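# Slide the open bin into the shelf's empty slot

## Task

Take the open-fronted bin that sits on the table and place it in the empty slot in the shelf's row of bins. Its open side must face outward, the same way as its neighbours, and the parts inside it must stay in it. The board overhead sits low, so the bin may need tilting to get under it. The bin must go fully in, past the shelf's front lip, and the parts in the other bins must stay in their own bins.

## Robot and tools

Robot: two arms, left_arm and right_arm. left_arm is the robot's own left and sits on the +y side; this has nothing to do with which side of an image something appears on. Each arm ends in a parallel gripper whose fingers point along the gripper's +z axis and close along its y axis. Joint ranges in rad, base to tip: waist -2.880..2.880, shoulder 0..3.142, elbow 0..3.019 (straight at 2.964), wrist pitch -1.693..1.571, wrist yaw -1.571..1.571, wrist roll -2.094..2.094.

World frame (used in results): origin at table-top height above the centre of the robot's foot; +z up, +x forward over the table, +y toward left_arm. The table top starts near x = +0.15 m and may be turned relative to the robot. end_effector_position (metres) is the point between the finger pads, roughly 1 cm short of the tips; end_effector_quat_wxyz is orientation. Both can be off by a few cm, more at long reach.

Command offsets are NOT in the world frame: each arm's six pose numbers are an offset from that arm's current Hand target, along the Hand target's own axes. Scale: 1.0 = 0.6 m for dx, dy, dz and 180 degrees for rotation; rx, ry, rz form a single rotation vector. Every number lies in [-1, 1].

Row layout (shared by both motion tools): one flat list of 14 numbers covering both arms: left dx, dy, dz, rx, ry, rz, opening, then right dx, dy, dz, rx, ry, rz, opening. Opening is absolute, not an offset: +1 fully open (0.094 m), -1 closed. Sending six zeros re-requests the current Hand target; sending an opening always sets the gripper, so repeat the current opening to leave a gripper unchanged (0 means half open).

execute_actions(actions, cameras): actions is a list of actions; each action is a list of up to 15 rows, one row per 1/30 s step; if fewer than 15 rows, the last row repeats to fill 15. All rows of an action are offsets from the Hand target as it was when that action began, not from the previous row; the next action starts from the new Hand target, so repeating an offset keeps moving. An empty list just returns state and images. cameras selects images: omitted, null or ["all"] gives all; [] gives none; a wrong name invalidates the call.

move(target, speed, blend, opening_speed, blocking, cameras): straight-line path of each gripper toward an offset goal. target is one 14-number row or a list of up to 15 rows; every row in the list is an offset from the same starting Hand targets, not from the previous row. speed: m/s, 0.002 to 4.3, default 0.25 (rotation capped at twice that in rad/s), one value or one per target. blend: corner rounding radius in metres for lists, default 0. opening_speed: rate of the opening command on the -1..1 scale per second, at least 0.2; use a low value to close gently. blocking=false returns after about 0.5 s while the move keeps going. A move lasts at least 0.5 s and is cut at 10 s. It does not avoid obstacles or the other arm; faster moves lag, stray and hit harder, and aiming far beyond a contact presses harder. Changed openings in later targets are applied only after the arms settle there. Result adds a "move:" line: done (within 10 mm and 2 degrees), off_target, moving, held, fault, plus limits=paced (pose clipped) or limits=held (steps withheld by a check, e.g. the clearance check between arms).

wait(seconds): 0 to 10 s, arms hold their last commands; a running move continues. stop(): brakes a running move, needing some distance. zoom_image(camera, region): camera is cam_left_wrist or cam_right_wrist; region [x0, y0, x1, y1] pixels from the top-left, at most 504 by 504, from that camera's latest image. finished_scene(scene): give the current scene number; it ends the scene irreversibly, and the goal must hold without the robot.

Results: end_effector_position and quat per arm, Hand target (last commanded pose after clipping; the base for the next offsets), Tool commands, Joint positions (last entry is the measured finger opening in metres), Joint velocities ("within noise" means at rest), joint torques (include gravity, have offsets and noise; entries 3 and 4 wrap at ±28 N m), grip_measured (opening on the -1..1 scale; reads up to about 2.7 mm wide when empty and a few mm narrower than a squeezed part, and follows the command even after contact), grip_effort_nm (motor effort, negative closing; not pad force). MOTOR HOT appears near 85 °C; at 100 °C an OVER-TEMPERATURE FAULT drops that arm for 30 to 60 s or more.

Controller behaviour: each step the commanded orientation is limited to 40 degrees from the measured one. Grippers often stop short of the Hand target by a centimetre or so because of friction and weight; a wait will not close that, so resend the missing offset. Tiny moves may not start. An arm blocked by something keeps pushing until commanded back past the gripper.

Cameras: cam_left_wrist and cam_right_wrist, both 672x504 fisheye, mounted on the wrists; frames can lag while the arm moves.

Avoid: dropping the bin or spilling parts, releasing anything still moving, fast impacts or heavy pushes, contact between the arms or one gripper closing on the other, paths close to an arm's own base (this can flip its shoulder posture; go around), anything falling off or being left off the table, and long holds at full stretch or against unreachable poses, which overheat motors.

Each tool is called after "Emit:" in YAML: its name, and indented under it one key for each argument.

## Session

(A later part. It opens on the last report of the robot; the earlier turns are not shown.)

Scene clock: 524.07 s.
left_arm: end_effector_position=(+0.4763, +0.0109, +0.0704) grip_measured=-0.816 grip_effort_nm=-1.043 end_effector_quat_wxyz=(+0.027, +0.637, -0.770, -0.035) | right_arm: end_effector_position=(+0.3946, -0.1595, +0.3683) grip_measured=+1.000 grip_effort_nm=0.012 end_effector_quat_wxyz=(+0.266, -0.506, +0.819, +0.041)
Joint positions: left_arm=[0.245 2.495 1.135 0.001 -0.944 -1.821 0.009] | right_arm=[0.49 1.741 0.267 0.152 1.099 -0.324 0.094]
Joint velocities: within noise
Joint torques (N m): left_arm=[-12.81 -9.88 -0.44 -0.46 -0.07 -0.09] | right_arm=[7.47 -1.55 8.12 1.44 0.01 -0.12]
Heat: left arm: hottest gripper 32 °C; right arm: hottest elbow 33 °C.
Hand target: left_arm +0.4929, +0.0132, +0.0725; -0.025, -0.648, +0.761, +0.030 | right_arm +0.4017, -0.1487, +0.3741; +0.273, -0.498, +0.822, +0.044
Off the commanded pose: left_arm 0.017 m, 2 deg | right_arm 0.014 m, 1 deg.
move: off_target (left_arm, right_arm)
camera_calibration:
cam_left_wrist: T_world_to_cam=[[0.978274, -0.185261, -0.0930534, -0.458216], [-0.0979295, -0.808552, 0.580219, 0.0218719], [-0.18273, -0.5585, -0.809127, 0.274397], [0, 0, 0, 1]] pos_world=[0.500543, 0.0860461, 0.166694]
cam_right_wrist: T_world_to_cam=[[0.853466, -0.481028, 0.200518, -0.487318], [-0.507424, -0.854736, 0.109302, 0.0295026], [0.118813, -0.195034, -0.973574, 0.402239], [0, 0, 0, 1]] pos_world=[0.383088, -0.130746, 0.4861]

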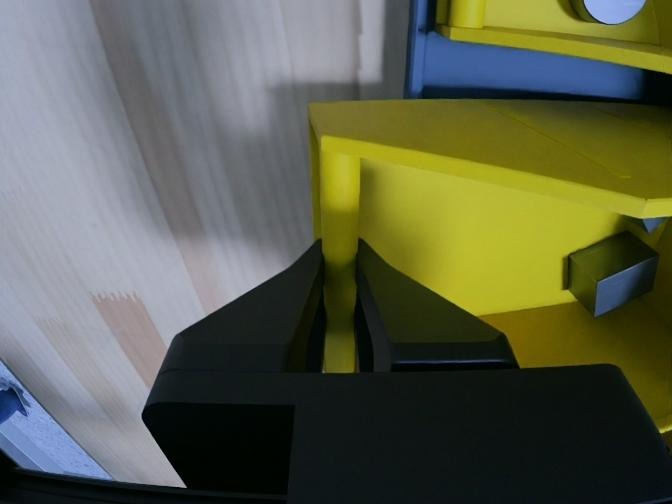

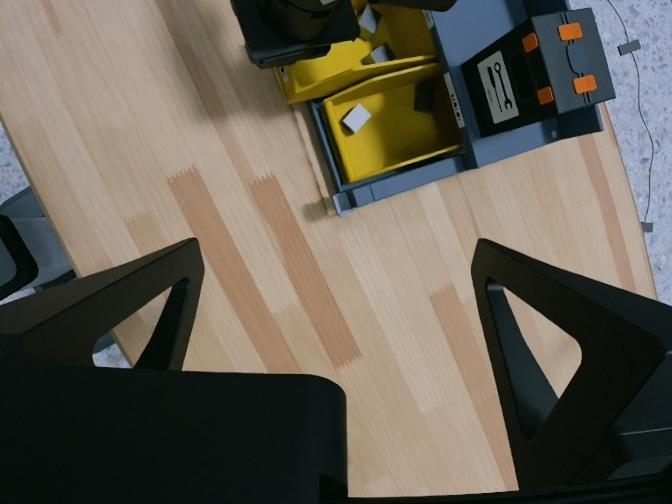

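Emit:
move:
  target: [-0.0,-0.022,-0.006,0,0,0,-1,0,0,0,0,0,0,1]
  speed: 0.05

Emit:
zoom_image:
  camera: "cam_left_wrist"
  region: [292, 0, 672, 380]

Scene clock: 528.30 s.
left_arm: end_effector_position=(+0.4859, +0.0086, +0.0709) grip_measured=-0.816 grip_effort_nm=-1.043 end_effector_quat_wxyz=(+0.029, +0.634, -0.772, -0.037) | right_arm: end_effector_position=(+0.3946, -0.1595, +0.3683) grip_measured=+1.000 grip_effort_nm=0.027 end_effector_quat_wxyz=(+0.266, -0.506, +0.819, +0.041)
Joint positions: left_arm=[0.245 2.489 1.16 -0.038 -0.944 -1.821 0.009] | right_arm=[0.49 1.741 0.267 0.152 1.099 -0.324 0.094]
Joint velocities: within noise
Joint torques (N m): left_arm=[-13.33 -10.64 -0.32 -0.53 -0.08 -0.13] | right_arm=[7.18 -1.2 7.99 1.51 0.07 -0.14]
Heat: left arm: hottest gripper 32 °C; right arm: hottest elbow 33 °C.
Hand target: left_arm +0.5064, +0.0110, +0.0751; -0.025, -0.648, +0.761, +0.030 | right_arm +0.4017, -0.1487, +0.3741; +0.273, -0.498, +0.822, +0.044
Off the commanded pose: left_arm 0.021 m, 2 deg | right_arm 0.014 m, 1 deg.
move: off_target (left_arm, right_arm)
camera_calibration:
cam_left_wrist: T_world_to_cam=[[0.976458, -0.192131, -0.0980582, -0.466779], [-0.100945, -0.808749, 0.579427, 0.0221565], [-0.19063, -0.555888, -0.809104, 0.279198], [0, 0, 0, 1]] pos_world=[0.511251, 0.0834387, 0.16729]
cam_right_wrist: T_world_to_cam=[[0.853466, -0.481028, 0.200518, -0.487318], [-0.507424, -0.854736, 0.109302, 0.0295026], [0.118813, -0.195034, -0.973574, 0.402239], [0, 0, 0, 1]] pos_world=[0.383088, -0.130746, 0.4861]

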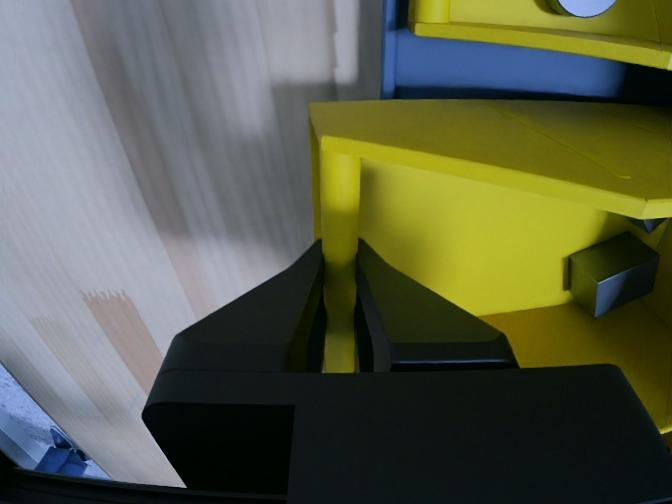

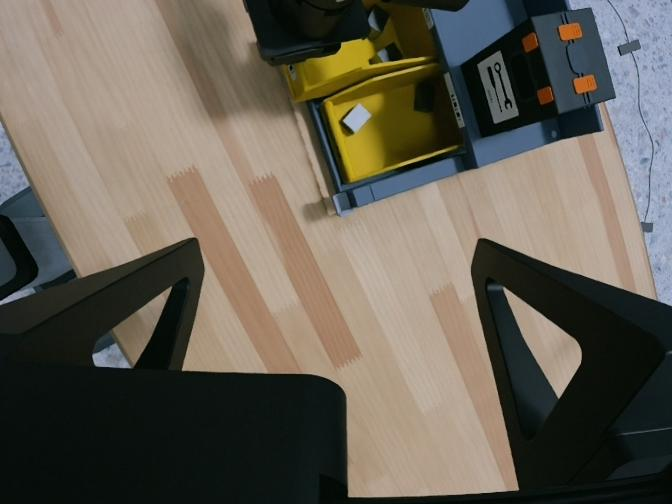

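Scaled by 1.326 from the camera's 672x504 image, which has a finer 960x720 frame.

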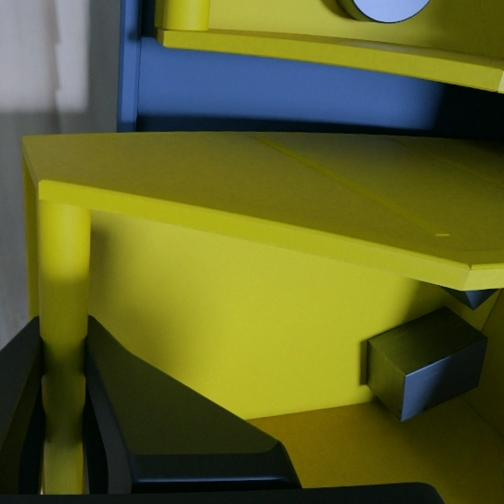

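Emit:
move:
  target: [-0.002,-0.03,0.0,0,0,0,-1,0,0,0,0,0,0,1]
  speed: 0.05

Emit:
zoom_image:
  camera: "cam_left_wrist"
  region: [292, 0, 672, 380]

Scene clock: 536.33 s.
left_arm: end_effector_position=(+0.5045, +0.0053, +0.0705) grip_measured=-0.816 grip_effort_nm=-1.043 end_effector_quat_wxyz=(+0.028, +0.638, -0.769, -0.036) | right_arm: end_effector_position=(+0.3946, -0.1595, +0.3683) grip_measured=+1.000 grip_effort_nm=0.012 end_effector_quat_wxyz=(+0.266, -0.506, +0.819, +0.041)
Joint positions: left_arm=[0.249 2.479 1.197 -0.075 -0.943 -1.821 0.009] | right_arm=[0.49 1.741 0.267 0.152 1.099 -0.324 0.094]
Joint velocities: within noise
Joint torques (N m): left_arm=[-13.33 -10.87 -0.06 -0.46 -0.07 -0.03] | right_arm=[7.59 -1.61 7.9 1.42 0.04 -0.11]
Heat: left arm: hottest shoulder 32 °C; right arm: hottest elbow 33 °C.
Hand target: left_arm +0.5243, +0.0094, +0.0737; -0.025, -0.648, +0.761, +0.030 | right_arm +0.4017, -0.1487, +0.3741; +0.273, -0.498, +0.822, +0.044
Off the commanded pose: left_arm 0.020 m, 2 deg | right_arm 0.014 m, 1 deg.
move: off_target (left_arm, right_arm)
camera_calibration:
cam_left_wrist: T_world_to_cam=[[0.978789, -0.18152, -0.0949838, -0.487064], [-0.0938314, -0.809343, 0.579793, 0.0179617], [-0.182119, -0.558582, -0.809209, 0.276282], [0, 0, 0, 1]] pos_world=[0.528734, 0.0804515, 0.166893]
cam_right_wrist: T_world_to_cam=[[0.853466, -0.481028, 0.200518, -0.487318], [-0.507424, -0.854736, 0.109302, 0.0295026], [0.118813, -0.195034, -0.973574, 0.402239], [0, 0, 0, 1]] pos_world=[0.383088, -0.130746, 0.4861]

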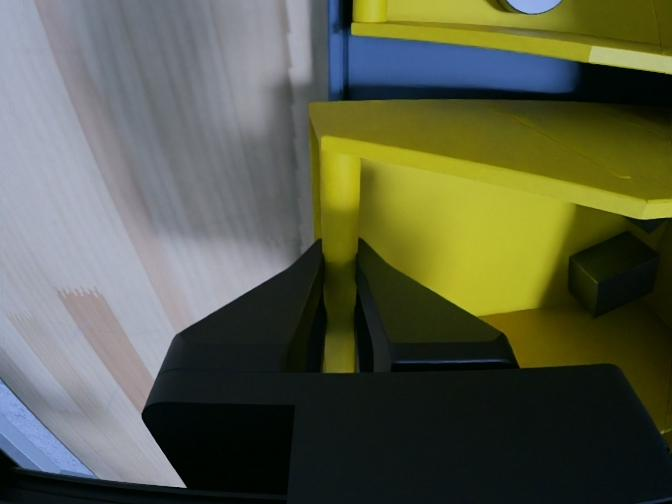

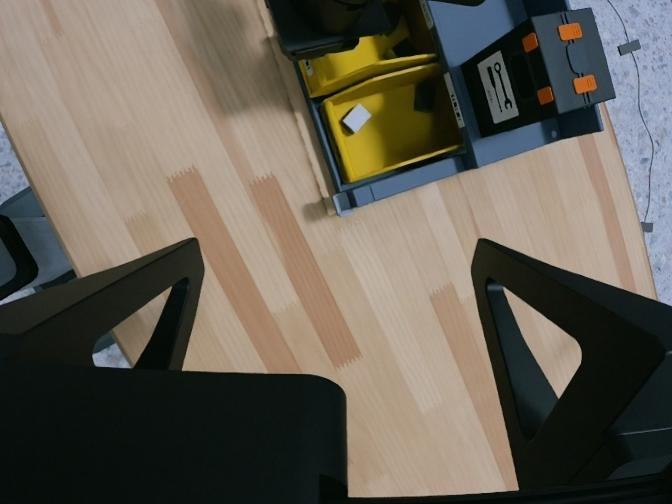

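Scaled by 1.326 from the camera's 672x504 image, which has a finer 960x720 frame.

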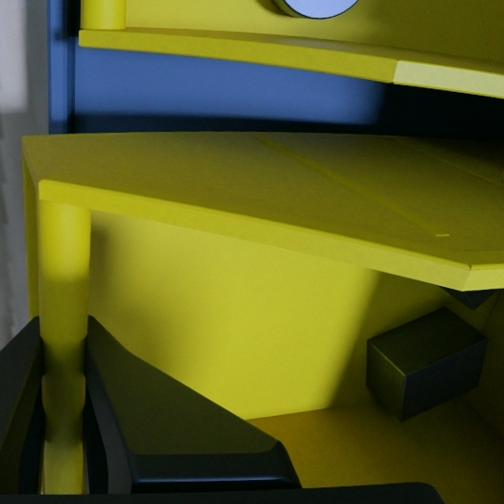

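Emit:
move:
  target: [0.0,-0.018,0.0,0,0,0,-1,0,0,0,0,0,0,1]
  speed: 0.05

Emit:
zoom_image:
  camera: "cam_left_wrist"
  region: [292, 0, 672, 380]

Scene clock: 540.57 s.
left_arm: end_effector_position=(+0.5120, +0.0030, +0.0699) grip_measured=-0.816 grip_effort_nm=-1.043 end_effector_quat_wxyz=(+0.028, +0.637, -0.769, -0.037) | right_arm: end_effector_position=(+0.3946, -0.1595, +0.3683) grip_measured=+1.000 grip_effort_nm=0.007 end_effector_quat_wxyz=(+0.266, -0.506, +0.819, +0.041)
Joint positions: left_arm=[0.25 2.478 1.219 -0.099 -0.943 -1.821 0.009] | right_arm=[0.49 1.741 0.267 0.152 1.099 -0.324 0.094]
Joint velocities: within noise
Joint torques (N m): left_arm=[-13.33 -11.05 0.18 -0.38 -0.06 0.02] | right_arm=[7.82 -1.26 8.01 1.35 0.03 -0.12]
Heat: left arm: hottest gripper 33 °C; right arm: hottest elbow 33 °C.
Hand target: left_arm +0.5348, +0.0075, +0.0729; -0.025, -0.648, +0.761, +0.030 | right_arm +0.4017, -0.1487, +0.3741; +0.273, -0.498, +0.822, +0.044
Off the commanded pose: left_arm 0.024 m, 2 deg | right_arm 0.014 m, 1 deg.
move: off_target (left_arm, right_arm)
camera_calibration:
cam_left_wrist: T_world_to_cam=[[0.97837, -0.182661, -0.0970944, -0.494545], [-0.0937327, -0.809864, 0.579081, 0.0171241], [-0.184409, -0.557454, -0.809468, 0.277004], [0, 0, 0, 1]] pos_world=[0.536535, 0.0779511, 0.166292]
cam_right_wrist: T_world_to_cam=[[0.853466, -0.481028, 0.200518, -0.487318], [-0.507424, -0.854736, 0.109302, 0.0295026], [0.118813, -0.195034, -0.973574, 0.402239], [0, 0, 0, 1]] pos_world=[0.383088, -0.130746, 0.4861]

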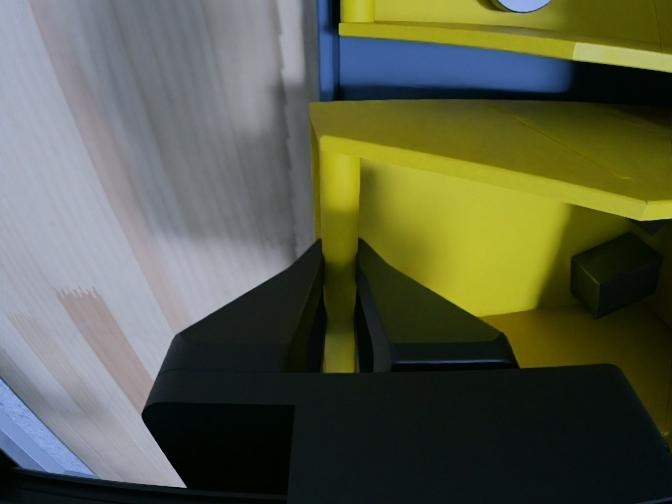

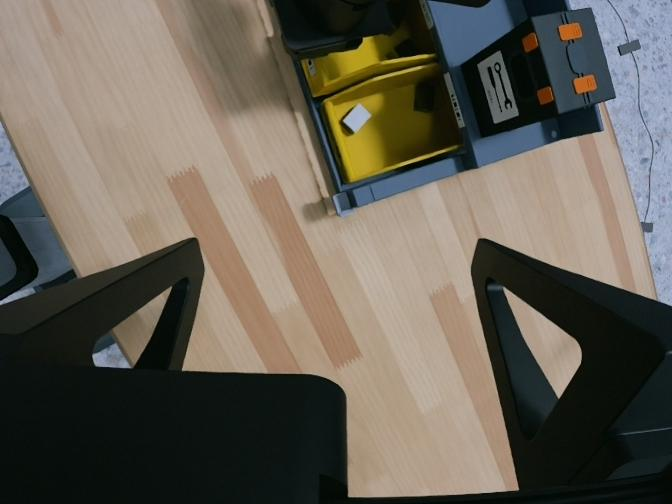

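Scaled by 1.326 from the camera's 672x504 image, which has a finer 960x720 frame.

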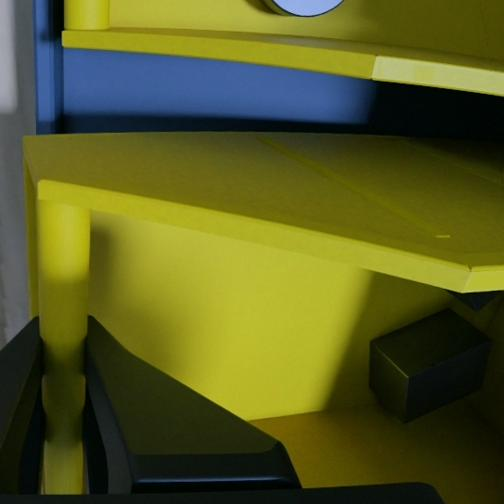

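Emit:
move:
  target: [0.0,-0.024,0.0,0,0,0,-1,0,0,0,0,0,0,1]
  speed: 0.05

Emit:
zoom_image:
  camera: "cam_left_wrist"
  region: [292, 0, 672, 380]

Scene clock: 546.80 s.
left_arm: end_effector_position=(+0.5266, -0.0002, +0.0693) grip_measured=-0.816 grip_effort_nm=-1.043 end_effector_quat_wxyz=(+0.028, +0.640, -0.767, -0.036) | right_arm: end_effector_position=(+0.3946, -0.1595, +0.3683) grip_measured=+1.000 grip_effort_nm=0.017 end_effector_quat_wxyz=(+0.266, -0.506, +0.819, +0.041)
Joint positions: left_arm=[0.252 2.474 1.252 -0.13 -0.942 -1.821 0.009] | right_arm=[0.49 1.741 0.267 0.152 1.099 -0.324 0.094]
Joint velocities: within noise
Joint torques (N m): left_arm=[-13.45 -11.22 0.44 -0.5 -0.06 0.07] | right_arm=[7.47 -1.26 8.05 1.4 0.03 -0.12]
Heat: left arm: hottest gripper 33 °C; right arm: hottest elbow 33 °C.
Hand target: left_arm +0.5490, +0.0053, +0.0719; -0.025, -0.648, +0.761, +0.030 | right_arm +0.4017, -0.1487, +0.3741; +0.273, -0.498, +0.822, +0.044
Off the commanded pose: left_arm 0.023 m, 1 deg | right_arm 0.014 m, 1 deg.
move: off_target (left_arm, right_arm)
camera_calibration:
cam_left_wrist: T_world_to_cam=[[0.979593, -0.176681, -0.0958211, -0.510054], [-0.0894309, -0.810094, 0.57944, 0.0140203], [-0.18, -0.559045, -0.809363, 0.275143], [0, 0, 0, 1]] pos_world=[0.550425, 0.0750581, 0.165693]
cam_right_wrist: T_world_to_cam=[[0.853466, -0.481028, 0.200518, -0.487318], [-0.507424, -0.854736, 0.109302, 0.0295026], [0.118813, -0.195034, -0.973574, 0.402239], [0, 0, 0, 1]] pos_world=[0.383088, -0.130746, 0.4861]

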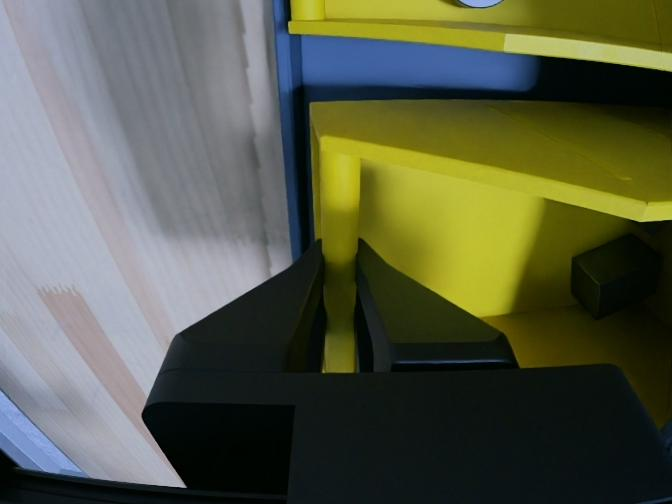

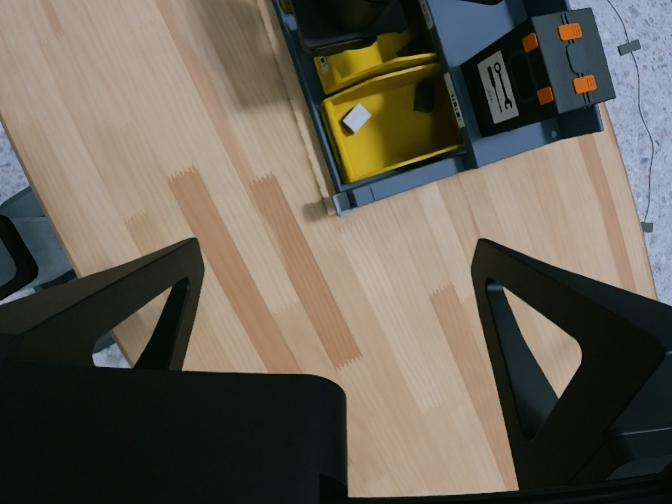

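Scaled by 1.326 from the camera's 672x504 image, which has a finer 960x720 frame.

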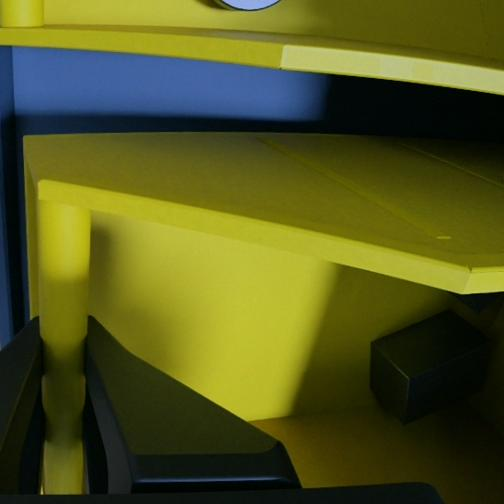

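Emit:
move:
  target: [-0.005,0.027,0.0387,0.041,0,0,-1,0,0,0,0,0,0,1]
  speed: 0.05

Emit:
zoom_image:
  camera: "cam_left_wrist"
  region: [292, 0, 672, 380]

Scene clock: 559.10 s.
left_arm: end_effector_position=(+0.5263, +0.0081, +0.0512) grip_measured=-0.816 grip_effort_nm=-1.043 end_effector_quat_wxyz=(-0.013, +0.643, -0.766, +0.016) | right_arm: end_effector_position=(+0.3946, -0.1595, +0.3683) grip_measured=+1.000 grip_effort_nm=0.012 end_effector_quat_wxyz=(+0.266, -0.506, +0.819, +0.041)
Joint positions: left_arm=[0.289 2.498 1.154 0.264 -0.942 -1.586 0.009] | right_arm=[0.49 1.741 0.267 0.152 1.099 -0.324 0.094]
Joint velocities: within noise
Joint torques (N m): left_arm=[-13.16 -8.47 -1.26 0.64 -0.16 0.02] | right_arm=[7.53 -1.38 7.86 1.5 0.03 -0.15]
Heat: left arm: hottest shoulder 33 °C; right arm: hottest elbow 33 °C.
Hand target: left_arm +0.5320, +0.0112, +0.0499; +0.017, -0.648, +0.761, -0.019 | right_arm +0.4017, -0.1487, +0.3741; +0.273, -0.498, +0.822, +0.044
Off the commanded pose: left_arm 0.006 m, 1 deg | right_arm 0.014 m, 1 deg.
move: off_target (right_arm)
camera_calibration:
cam_left_wrist: T_world_to_cam=[[0.98457, -0.171008, 0.0371171, -0.519601], [-0.160066, -0.7944, 0.585924, 0.0678601], [-0.0707119, -0.582825, -0.809515, 0.20776], [0, 0, 0, 1]] pos_world=[0.537137, 0.0861396, 0.14771]
cam_right_wrist: T_world_to_cam=[[0.853466, -0.481028, 0.200518, -0.487318], [-0.507424, -0.854736, 0.109302, 0.0295026], [0.118813, -0.195034, -0.973574, 0.402239], [0, 0, 0, 1]] pos_world=[0.383088, -0.130746, 0.4861]

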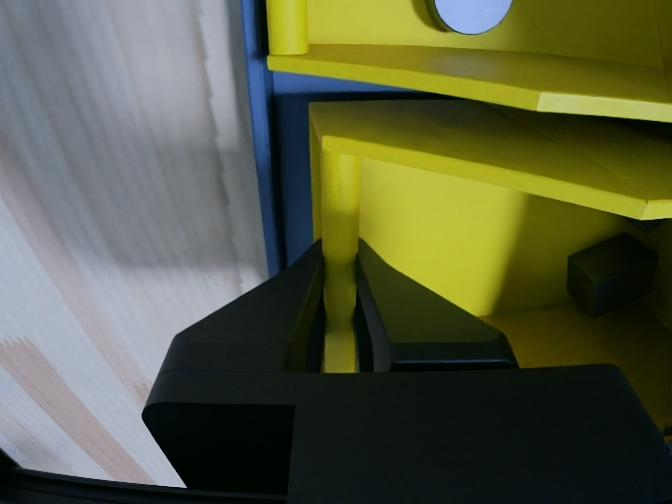

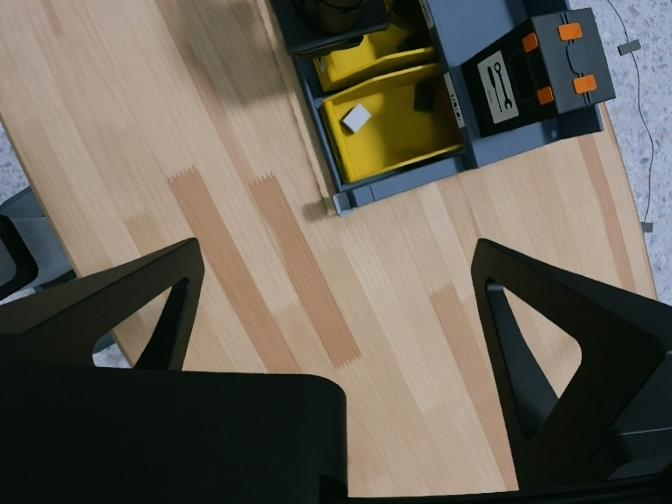

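Scaled by 1.326 from the camera's 672x504 image, which has a finer 960x720 frame.

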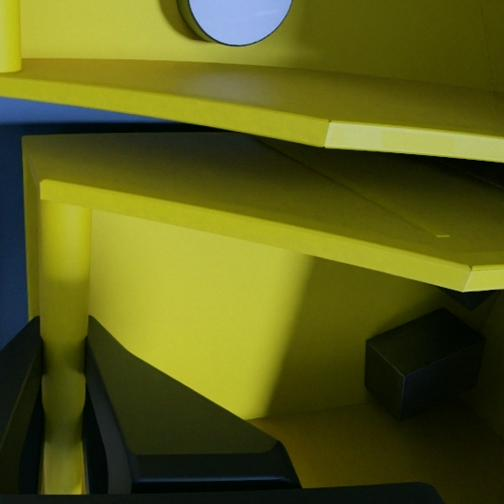

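Emit:
move:
  target: [0.0,0.027,0.0,0,0,0,-1,0,0,0,0,0,0,1]
  speed: 0.05

Emit:
zoom_image:
  camera: "cam_left_wrist"
  region: [172, 0, 552, 380]

Scene clock: 570.03 s.
left_arm: end_effector_position=(+0.5193, +0.0109, +0.0500) grip_measured=-0.816 grip_effort_nm=-1.038 end_effector_quat_wxyz=(-0.016, +0.649, -0.761, +0.020) | right_arm: end_effector_position=(+0.3946, -0.1595, +0.3683) grip_measured=+1.000 grip_effort_nm=0.022 end_effector_quat_wxyz=(+0.266, -0.506, +0.819, +0.041)
Joint positions: left_arm=[0.292 2.505 1.132 0.313 -0.942 -1.584 0.009] | right_arm=[0.49 1.741 0.267 0.152 1.099 -0.324 0.094]
Joint velocities: within noise
Joint torques (N m): left_arm=[-13.33 -7.71 -2.22 0.43 -0.16 0.01] | right_arm=[7.47 -1.49 7.99 1.5 0.04 -0.12]
Heat: left arm: hottest gripper 33 °C; right arm: hottest elbow 33 °C.
Hand target: left_arm +0.5156, +0.0137, +0.0491; +0.017, -0.648, +0.761, -0.019 | right_arm +0.4017, -0.1487, +0.3741; +0.273, -0.498, +0.822, +0.044
Off the commanded pose: left_arm 0.004 m, 0 deg | right_arm 0.014 m, 1 deg.
move: off_target (right_arm)
camera_calibration:
cam_left_wrist: T_world_to_cam=[[0.986664, -0.155879, 0.046858, -0.51394], [-0.153585, -0.796242, 0.585159, 0.0664084], [-0.0539038, -0.584552, -0.809564, 0.199118], [0, 0, 0, 1]] pos_world=[0.528019, 0.0891591, 0.146421]
cam_right_wrist: T_world_to_cam=[[0.853466, -0.481028, 0.200518, -0.487318], [-0.507424, -0.854736, 0.109302, 0.0295026], [0.118813, -0.195034, -0.973574, 0.402239], [0, 0, 0, 1]] pos_world=[0.383088, -0.130746, 0.4861]

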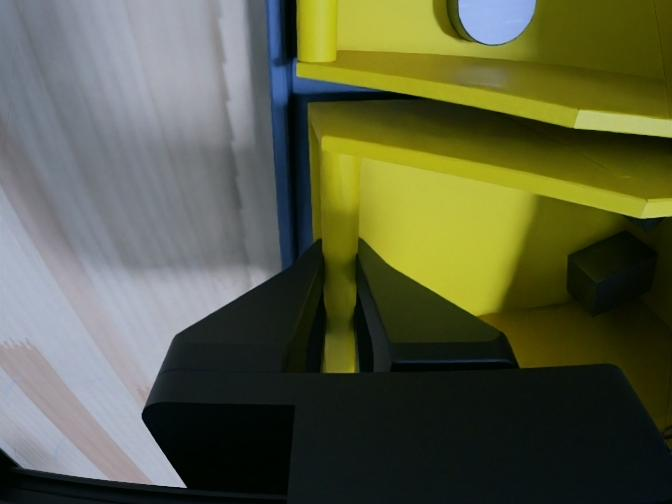

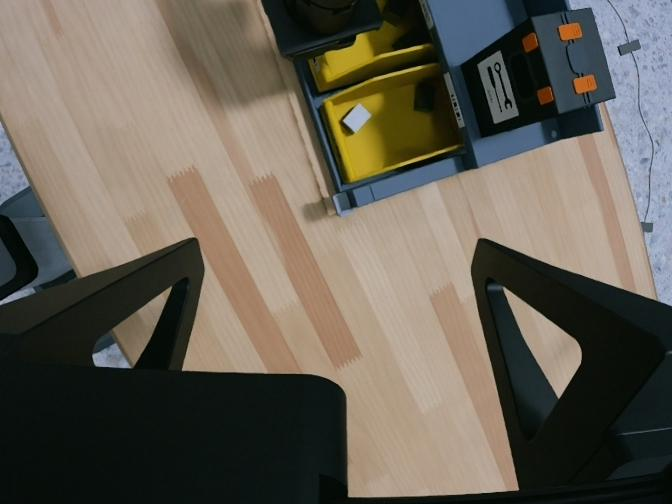

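Scaled by 1.326 from the camera's 672x504 image, which has a finer 960x720 frame.

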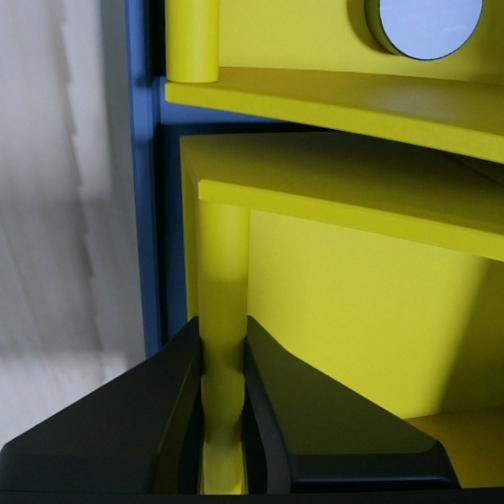

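Emit:
move:
  target: [0.0,0.0,0.0,0,0,0,-0.68,0,0,0,0,0,0,1]
  opening_speed: 0.3

Emit:
zoom_image:
  camera: "cam_left_wrist"
  region: [172, 0, 552, 380]

Scene clock: 577.03 s.
left_arm: end_effector_position=(+0.5161, +0.0121, +0.0502) grip_measured=-0.682 grip_effort_nm=0.066 end_effector_quat_wxyz=(-0.016, +0.648, -0.762, +0.019) | right_arm: end_effector_position=(+0.3946, -0.1595, +0.3683) grip_measured=+1.000 grip_effort_nm=0.012 end_effector_quat_wxyz=(+0.266, -0.506, +0.819, +0.041)
Joint positions: left_arm=[0.292 2.505 1.125 0.317 -0.942 -1.584 0.015] | right_arm=[0.49 1.741 0.267 0.152 1.099 -0.324 0.094]
Joint velocities: within noise
Joint torques (N m): left_arm=[-13.16 -7.65 -1.62 0.34 -0.16 0] | right_arm=[7.47 -1.2 8.06 1.59 0.05 -0.14]
Heat: left arm: hottest gripper 33 °C; right arm: hottest elbow 33 °C.
Hand target: left_arm +0.5158, +0.0137, +0.0491; +0.017, -0.648, +0.761, -0.019 | right_arm +0.4017, -0.1487, +0.3741; +0.273, -0.498, +0.822, +0.044
Off the commanded pose: left_arm 0.002 m, 0 deg | right_arm 0.014 m, 1 deg.
move: off_target (right_arm)
camera_calibration:
cam_left_wrist: T_world_to_cam=[[0.986327, -0.158586, 0.0448253, -0.51019], [-0.15459, -0.796094, 0.585096, 0.0672657], [-0.0571029, -0.584025, -0.809725, 0.201558], [0, 0, 0, 1]] pos_world=[0.525122, 0.0903559, 0.146719]
cam_right_wrist: T_world_to_cam=[[0.853466, -0.481028, 0.200518, -0.487318], [-0.507424, -0.854736, 0.109302, 0.0295026], [0.118813, -0.195034, -0.973574, 0.402239], [0, 0, 0, 1]] pos_world=[0.383088, -0.130746, 0.4861]

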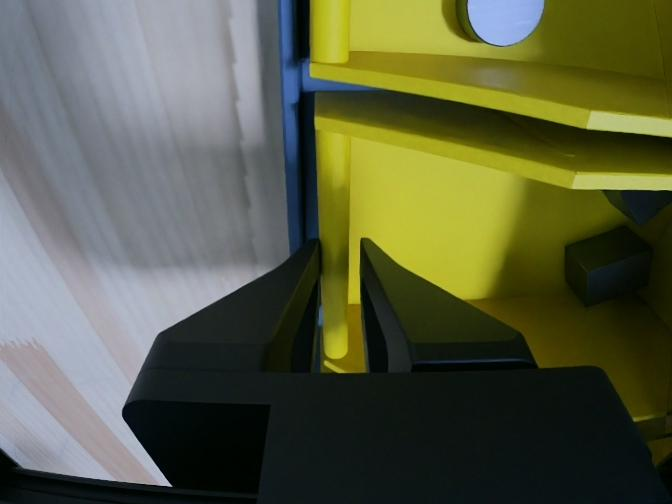

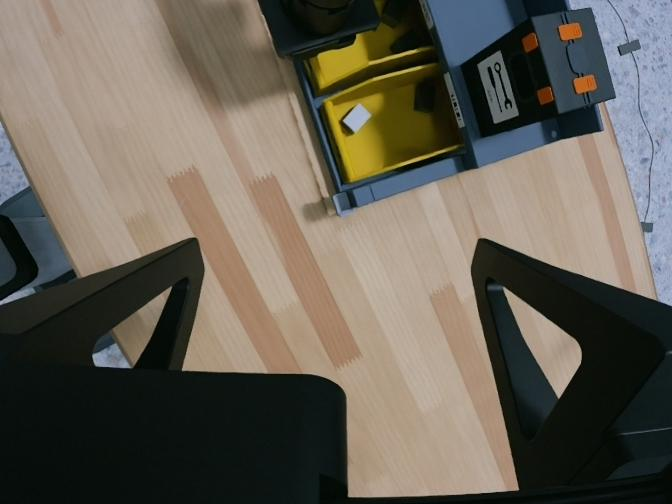

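Scaled by 1.326 from the camera's 672x504 image, which has a finer 960x720 frame.

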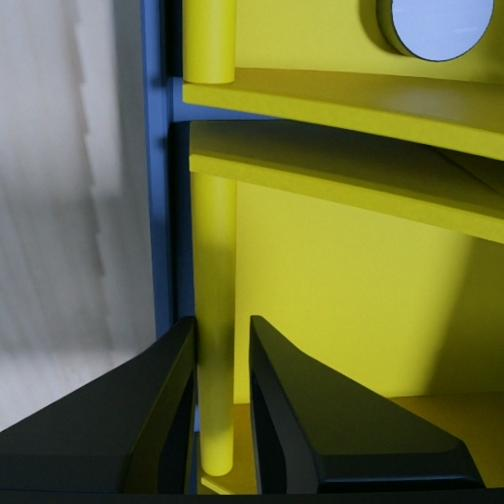

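Emit:
move:
  target:
    - [0.0,0.003,0.0,0,0,0,-0.68,0,0,0,0,0,0,1]
    - [0.0,0.003,-0.12,0,0,0,-0.68,0,0,0,0,0,0,1]
  speed: 0.08

Emit:
zoom_image:
  camera: "cam_left_wrist"
  region: [172, 0, 672, 380]

Scene clock: 585.63 s.
left_arm: end_effector_position=(+0.5038, +0.0216, +0.1043) grip_measured=-0.681 grip_effort_nm=0.061 end_effector_quat_wxyz=(-0.013, +0.646, -0.763, +0.005) | right_arm: end_effector_position=(+0.3946, -0.1595, +0.3683) grip_measured=+1.000 grip_effort_nm=0.012 end_effector_quat_wxyz=(+0.266, -0.506, +0.819, +0.041)
Joint positions: left_arm=[0.201 2.411 1.05 0.131 -0.992 -1.763 0.015] | right_arm=[0.49 1.741 0.267 0.152 1.099 -0.324 0.094]
Joint velocities: within noise
Joint torques (N m): left_arm=[-16.09 -9.52 -1.02 -0.36 -0.27 -0.22] | right_arm=[7.53 -1.49 7.95 1.47 0.03 -0.14]
Heat: left arm: hottest shoulder 32 °C; right arm: hottest elbow 33 °C.
Hand target: left_arm +0.5102, +0.0146, +0.1208; +0.017, -0.648, +0.761, -0.019 | right_arm +0.4017, -0.1487, +0.3741; +0.273, -0.498, +0.822, +0.044
Off the commanded pose: left_arm 0.019 m, 2 deg | right_arm 0.014 m, 1 deg.
move: off_target (left_arm, right_arm)
camera_calibration:
cam_left_wrist: T_world_to_cam=[[0.986439, -0.162862, 0.0203291, -0.496457], [-0.14495, -0.806379, 0.573361, 0.0379412], [-0.0769856, -0.568532, -0.819051, 0.260894], [0, 0, 0, 1]] pos_world=[0.515309, 0.0980675, 0.202024]
cam_right_wrist: T_world_to_cam=[[0.853466, -0.481028, 0.200518, -0.487318], [-0.507424, -0.854736, 0.109302, 0.0295026], [0.118813, -0.195034, -0.973574, 0.402239], [0, 0, 0, 1]] pos_world=[0.383088, -0.130746, 0.4861]

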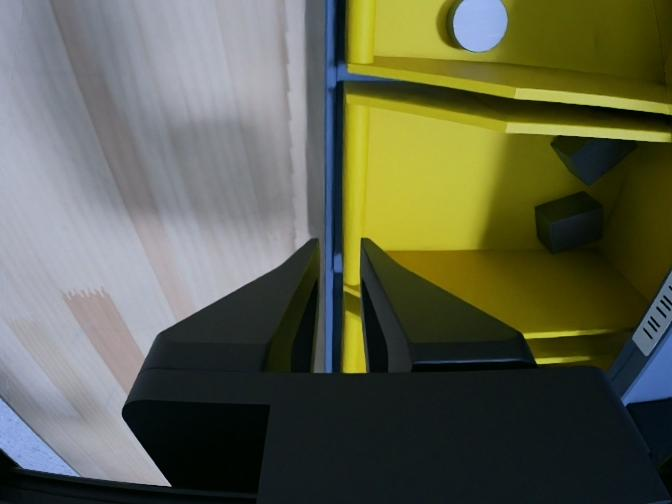

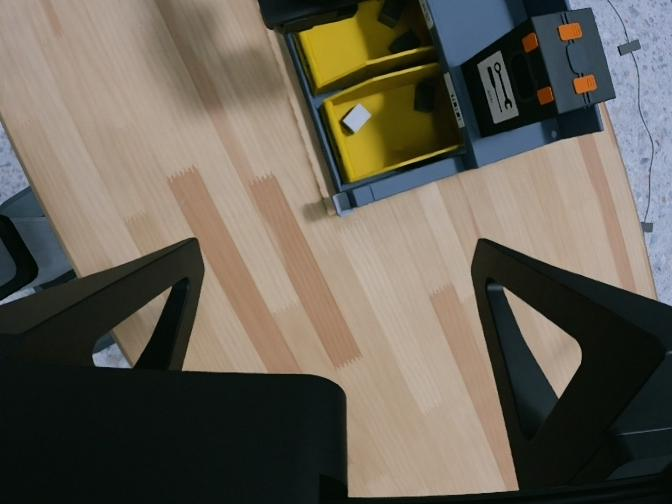

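Scaled by 1.008 from the camera's 672x504 image, which has a finer 960x720 frame.

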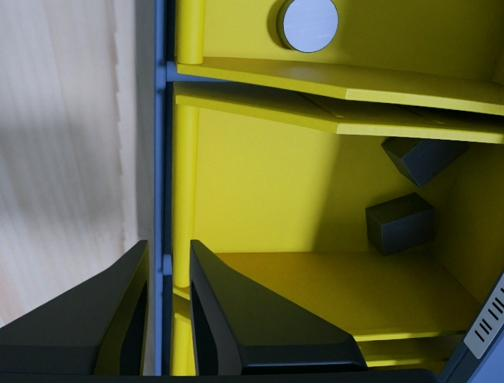

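Emit:
move:
  target:
    - [0,0,-0.15,0,0,0,-0.6,0,0,0,0,0,0,1]
    - [-0.15,0.03,-0.28,0,0,0,-0.6,0,0,0,0,0,0,1]
  speed: 0.2

Emit:
zoom_image:
  camera: "cam_left_wrist"
  region: [250, 40, 650, 380]

Emit:
zoom_image:
  camera: "cam_right_wrist"
  region: [240, 0, 500, 210]

Scene clock: 591.97 s.
left_arm: end_effector_position=(+0.4980, +0.1126, +0.2746) grip_measured=-0.602 grip_effort_nm=0.076 end_effector_quat_wxyz=(-0.015, +0.629, -0.776, +0.041) | right_arm: end_effector_position=(+0.3946, -0.1595, +0.3683) grip_measured=+1.000 grip_effort_nm=0.007 end_effector_quat_wxyz=(+0.266, -0.506, +0.819, +0.041)
Joint positions: left_arm=[-0.05 1.925 0.738 -0.302 -1.022 -2.071 0.019] | right_arm=[0.49 1.741 0.267 0.152 1.099 -0.324 0.094]
Joint velocities: within noise
Joint torques (N m): left_arm=[-12.92 -7 2 -0.36 -0.03 -0.19] | right_arm=[8.12 -1.32 7.91 1.42 0.02 -0.14]
Heat: left arm: hottest shoulder 32 °C; right arm: hottest elbow 33 °C.
Hand target: left_arm +0.4983, +0.1074, +0.2878; +0.017, -0.648, +0.761, -0.019 | right_arm +0.4017, -0.1487, +0.3741; +0.273, -0.498, +0.822, +0.044
Off the commanded pose: left_arm 0.014 m, 4 deg | right_arm 0.014 m, 1 deg.
joint sent to its limit (left arm) — joint 6 (wrist roll), lower limit. The joint targets are off in orientation, not in position.
move: off_target (left_arm, right_arm)
camera_calibration:
cam_left_wrist: T_world_to_cam=[[0.975977, -0.203271, 0.0784229, -0.48556], [-0.208537, -0.767293, 0.606444, 0.0310434], [-0.0630991, -0.608229, -0.79125, 0.441513], [0, 0, 0, 1]] pos_world=[0.508228, 0.19366, 0.3686]
cam_right_wrist: T_world_to_cam=[[0.853466, -0.481028, 0.200518, -0.487318], [-0.507424, -0.854736, 0.109302, 0.0295026], [0.118813, -0.195034, -0.973574, 0.402239], [0, 0, 0, 1]] pos_world=[0.383088, -0.130746, 0.4861]

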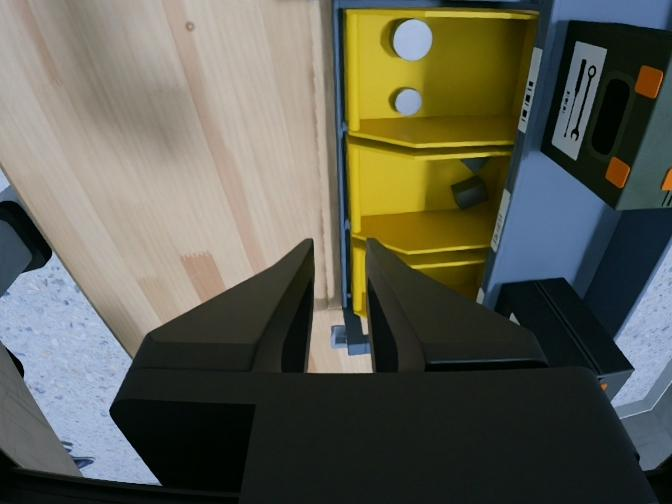

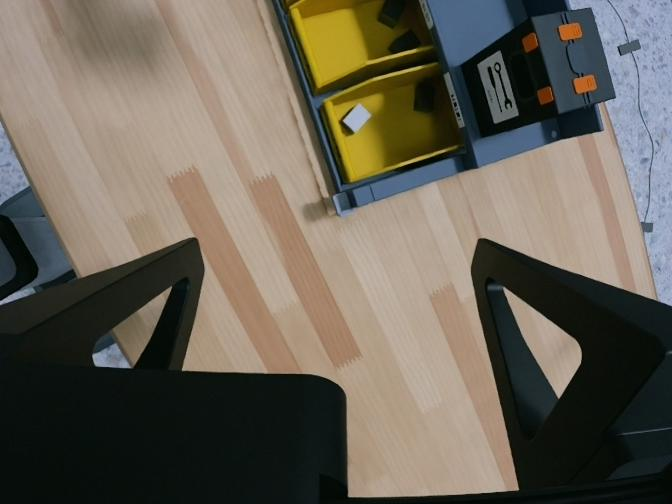

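Scaled by 1.260 from the camera's 672x504 image, which has a finer 960x720 frame.

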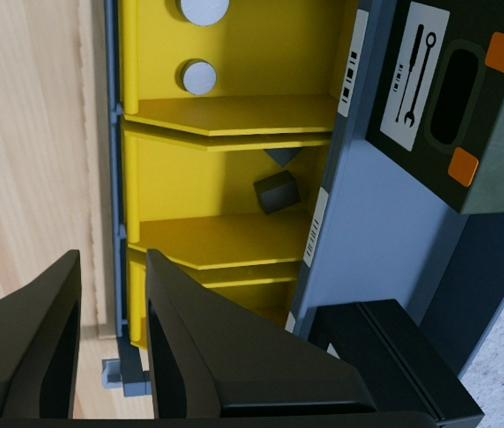

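Scaled by 1.938 from the camera's 672x504 image, which has a finer 960x720 frame.

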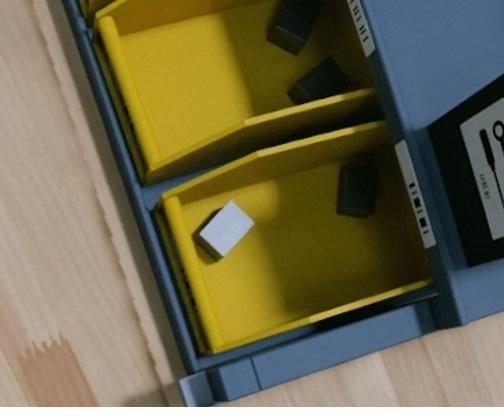

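Emit:
finished_scene:
  scene: 1

The scene is finished: the task was done.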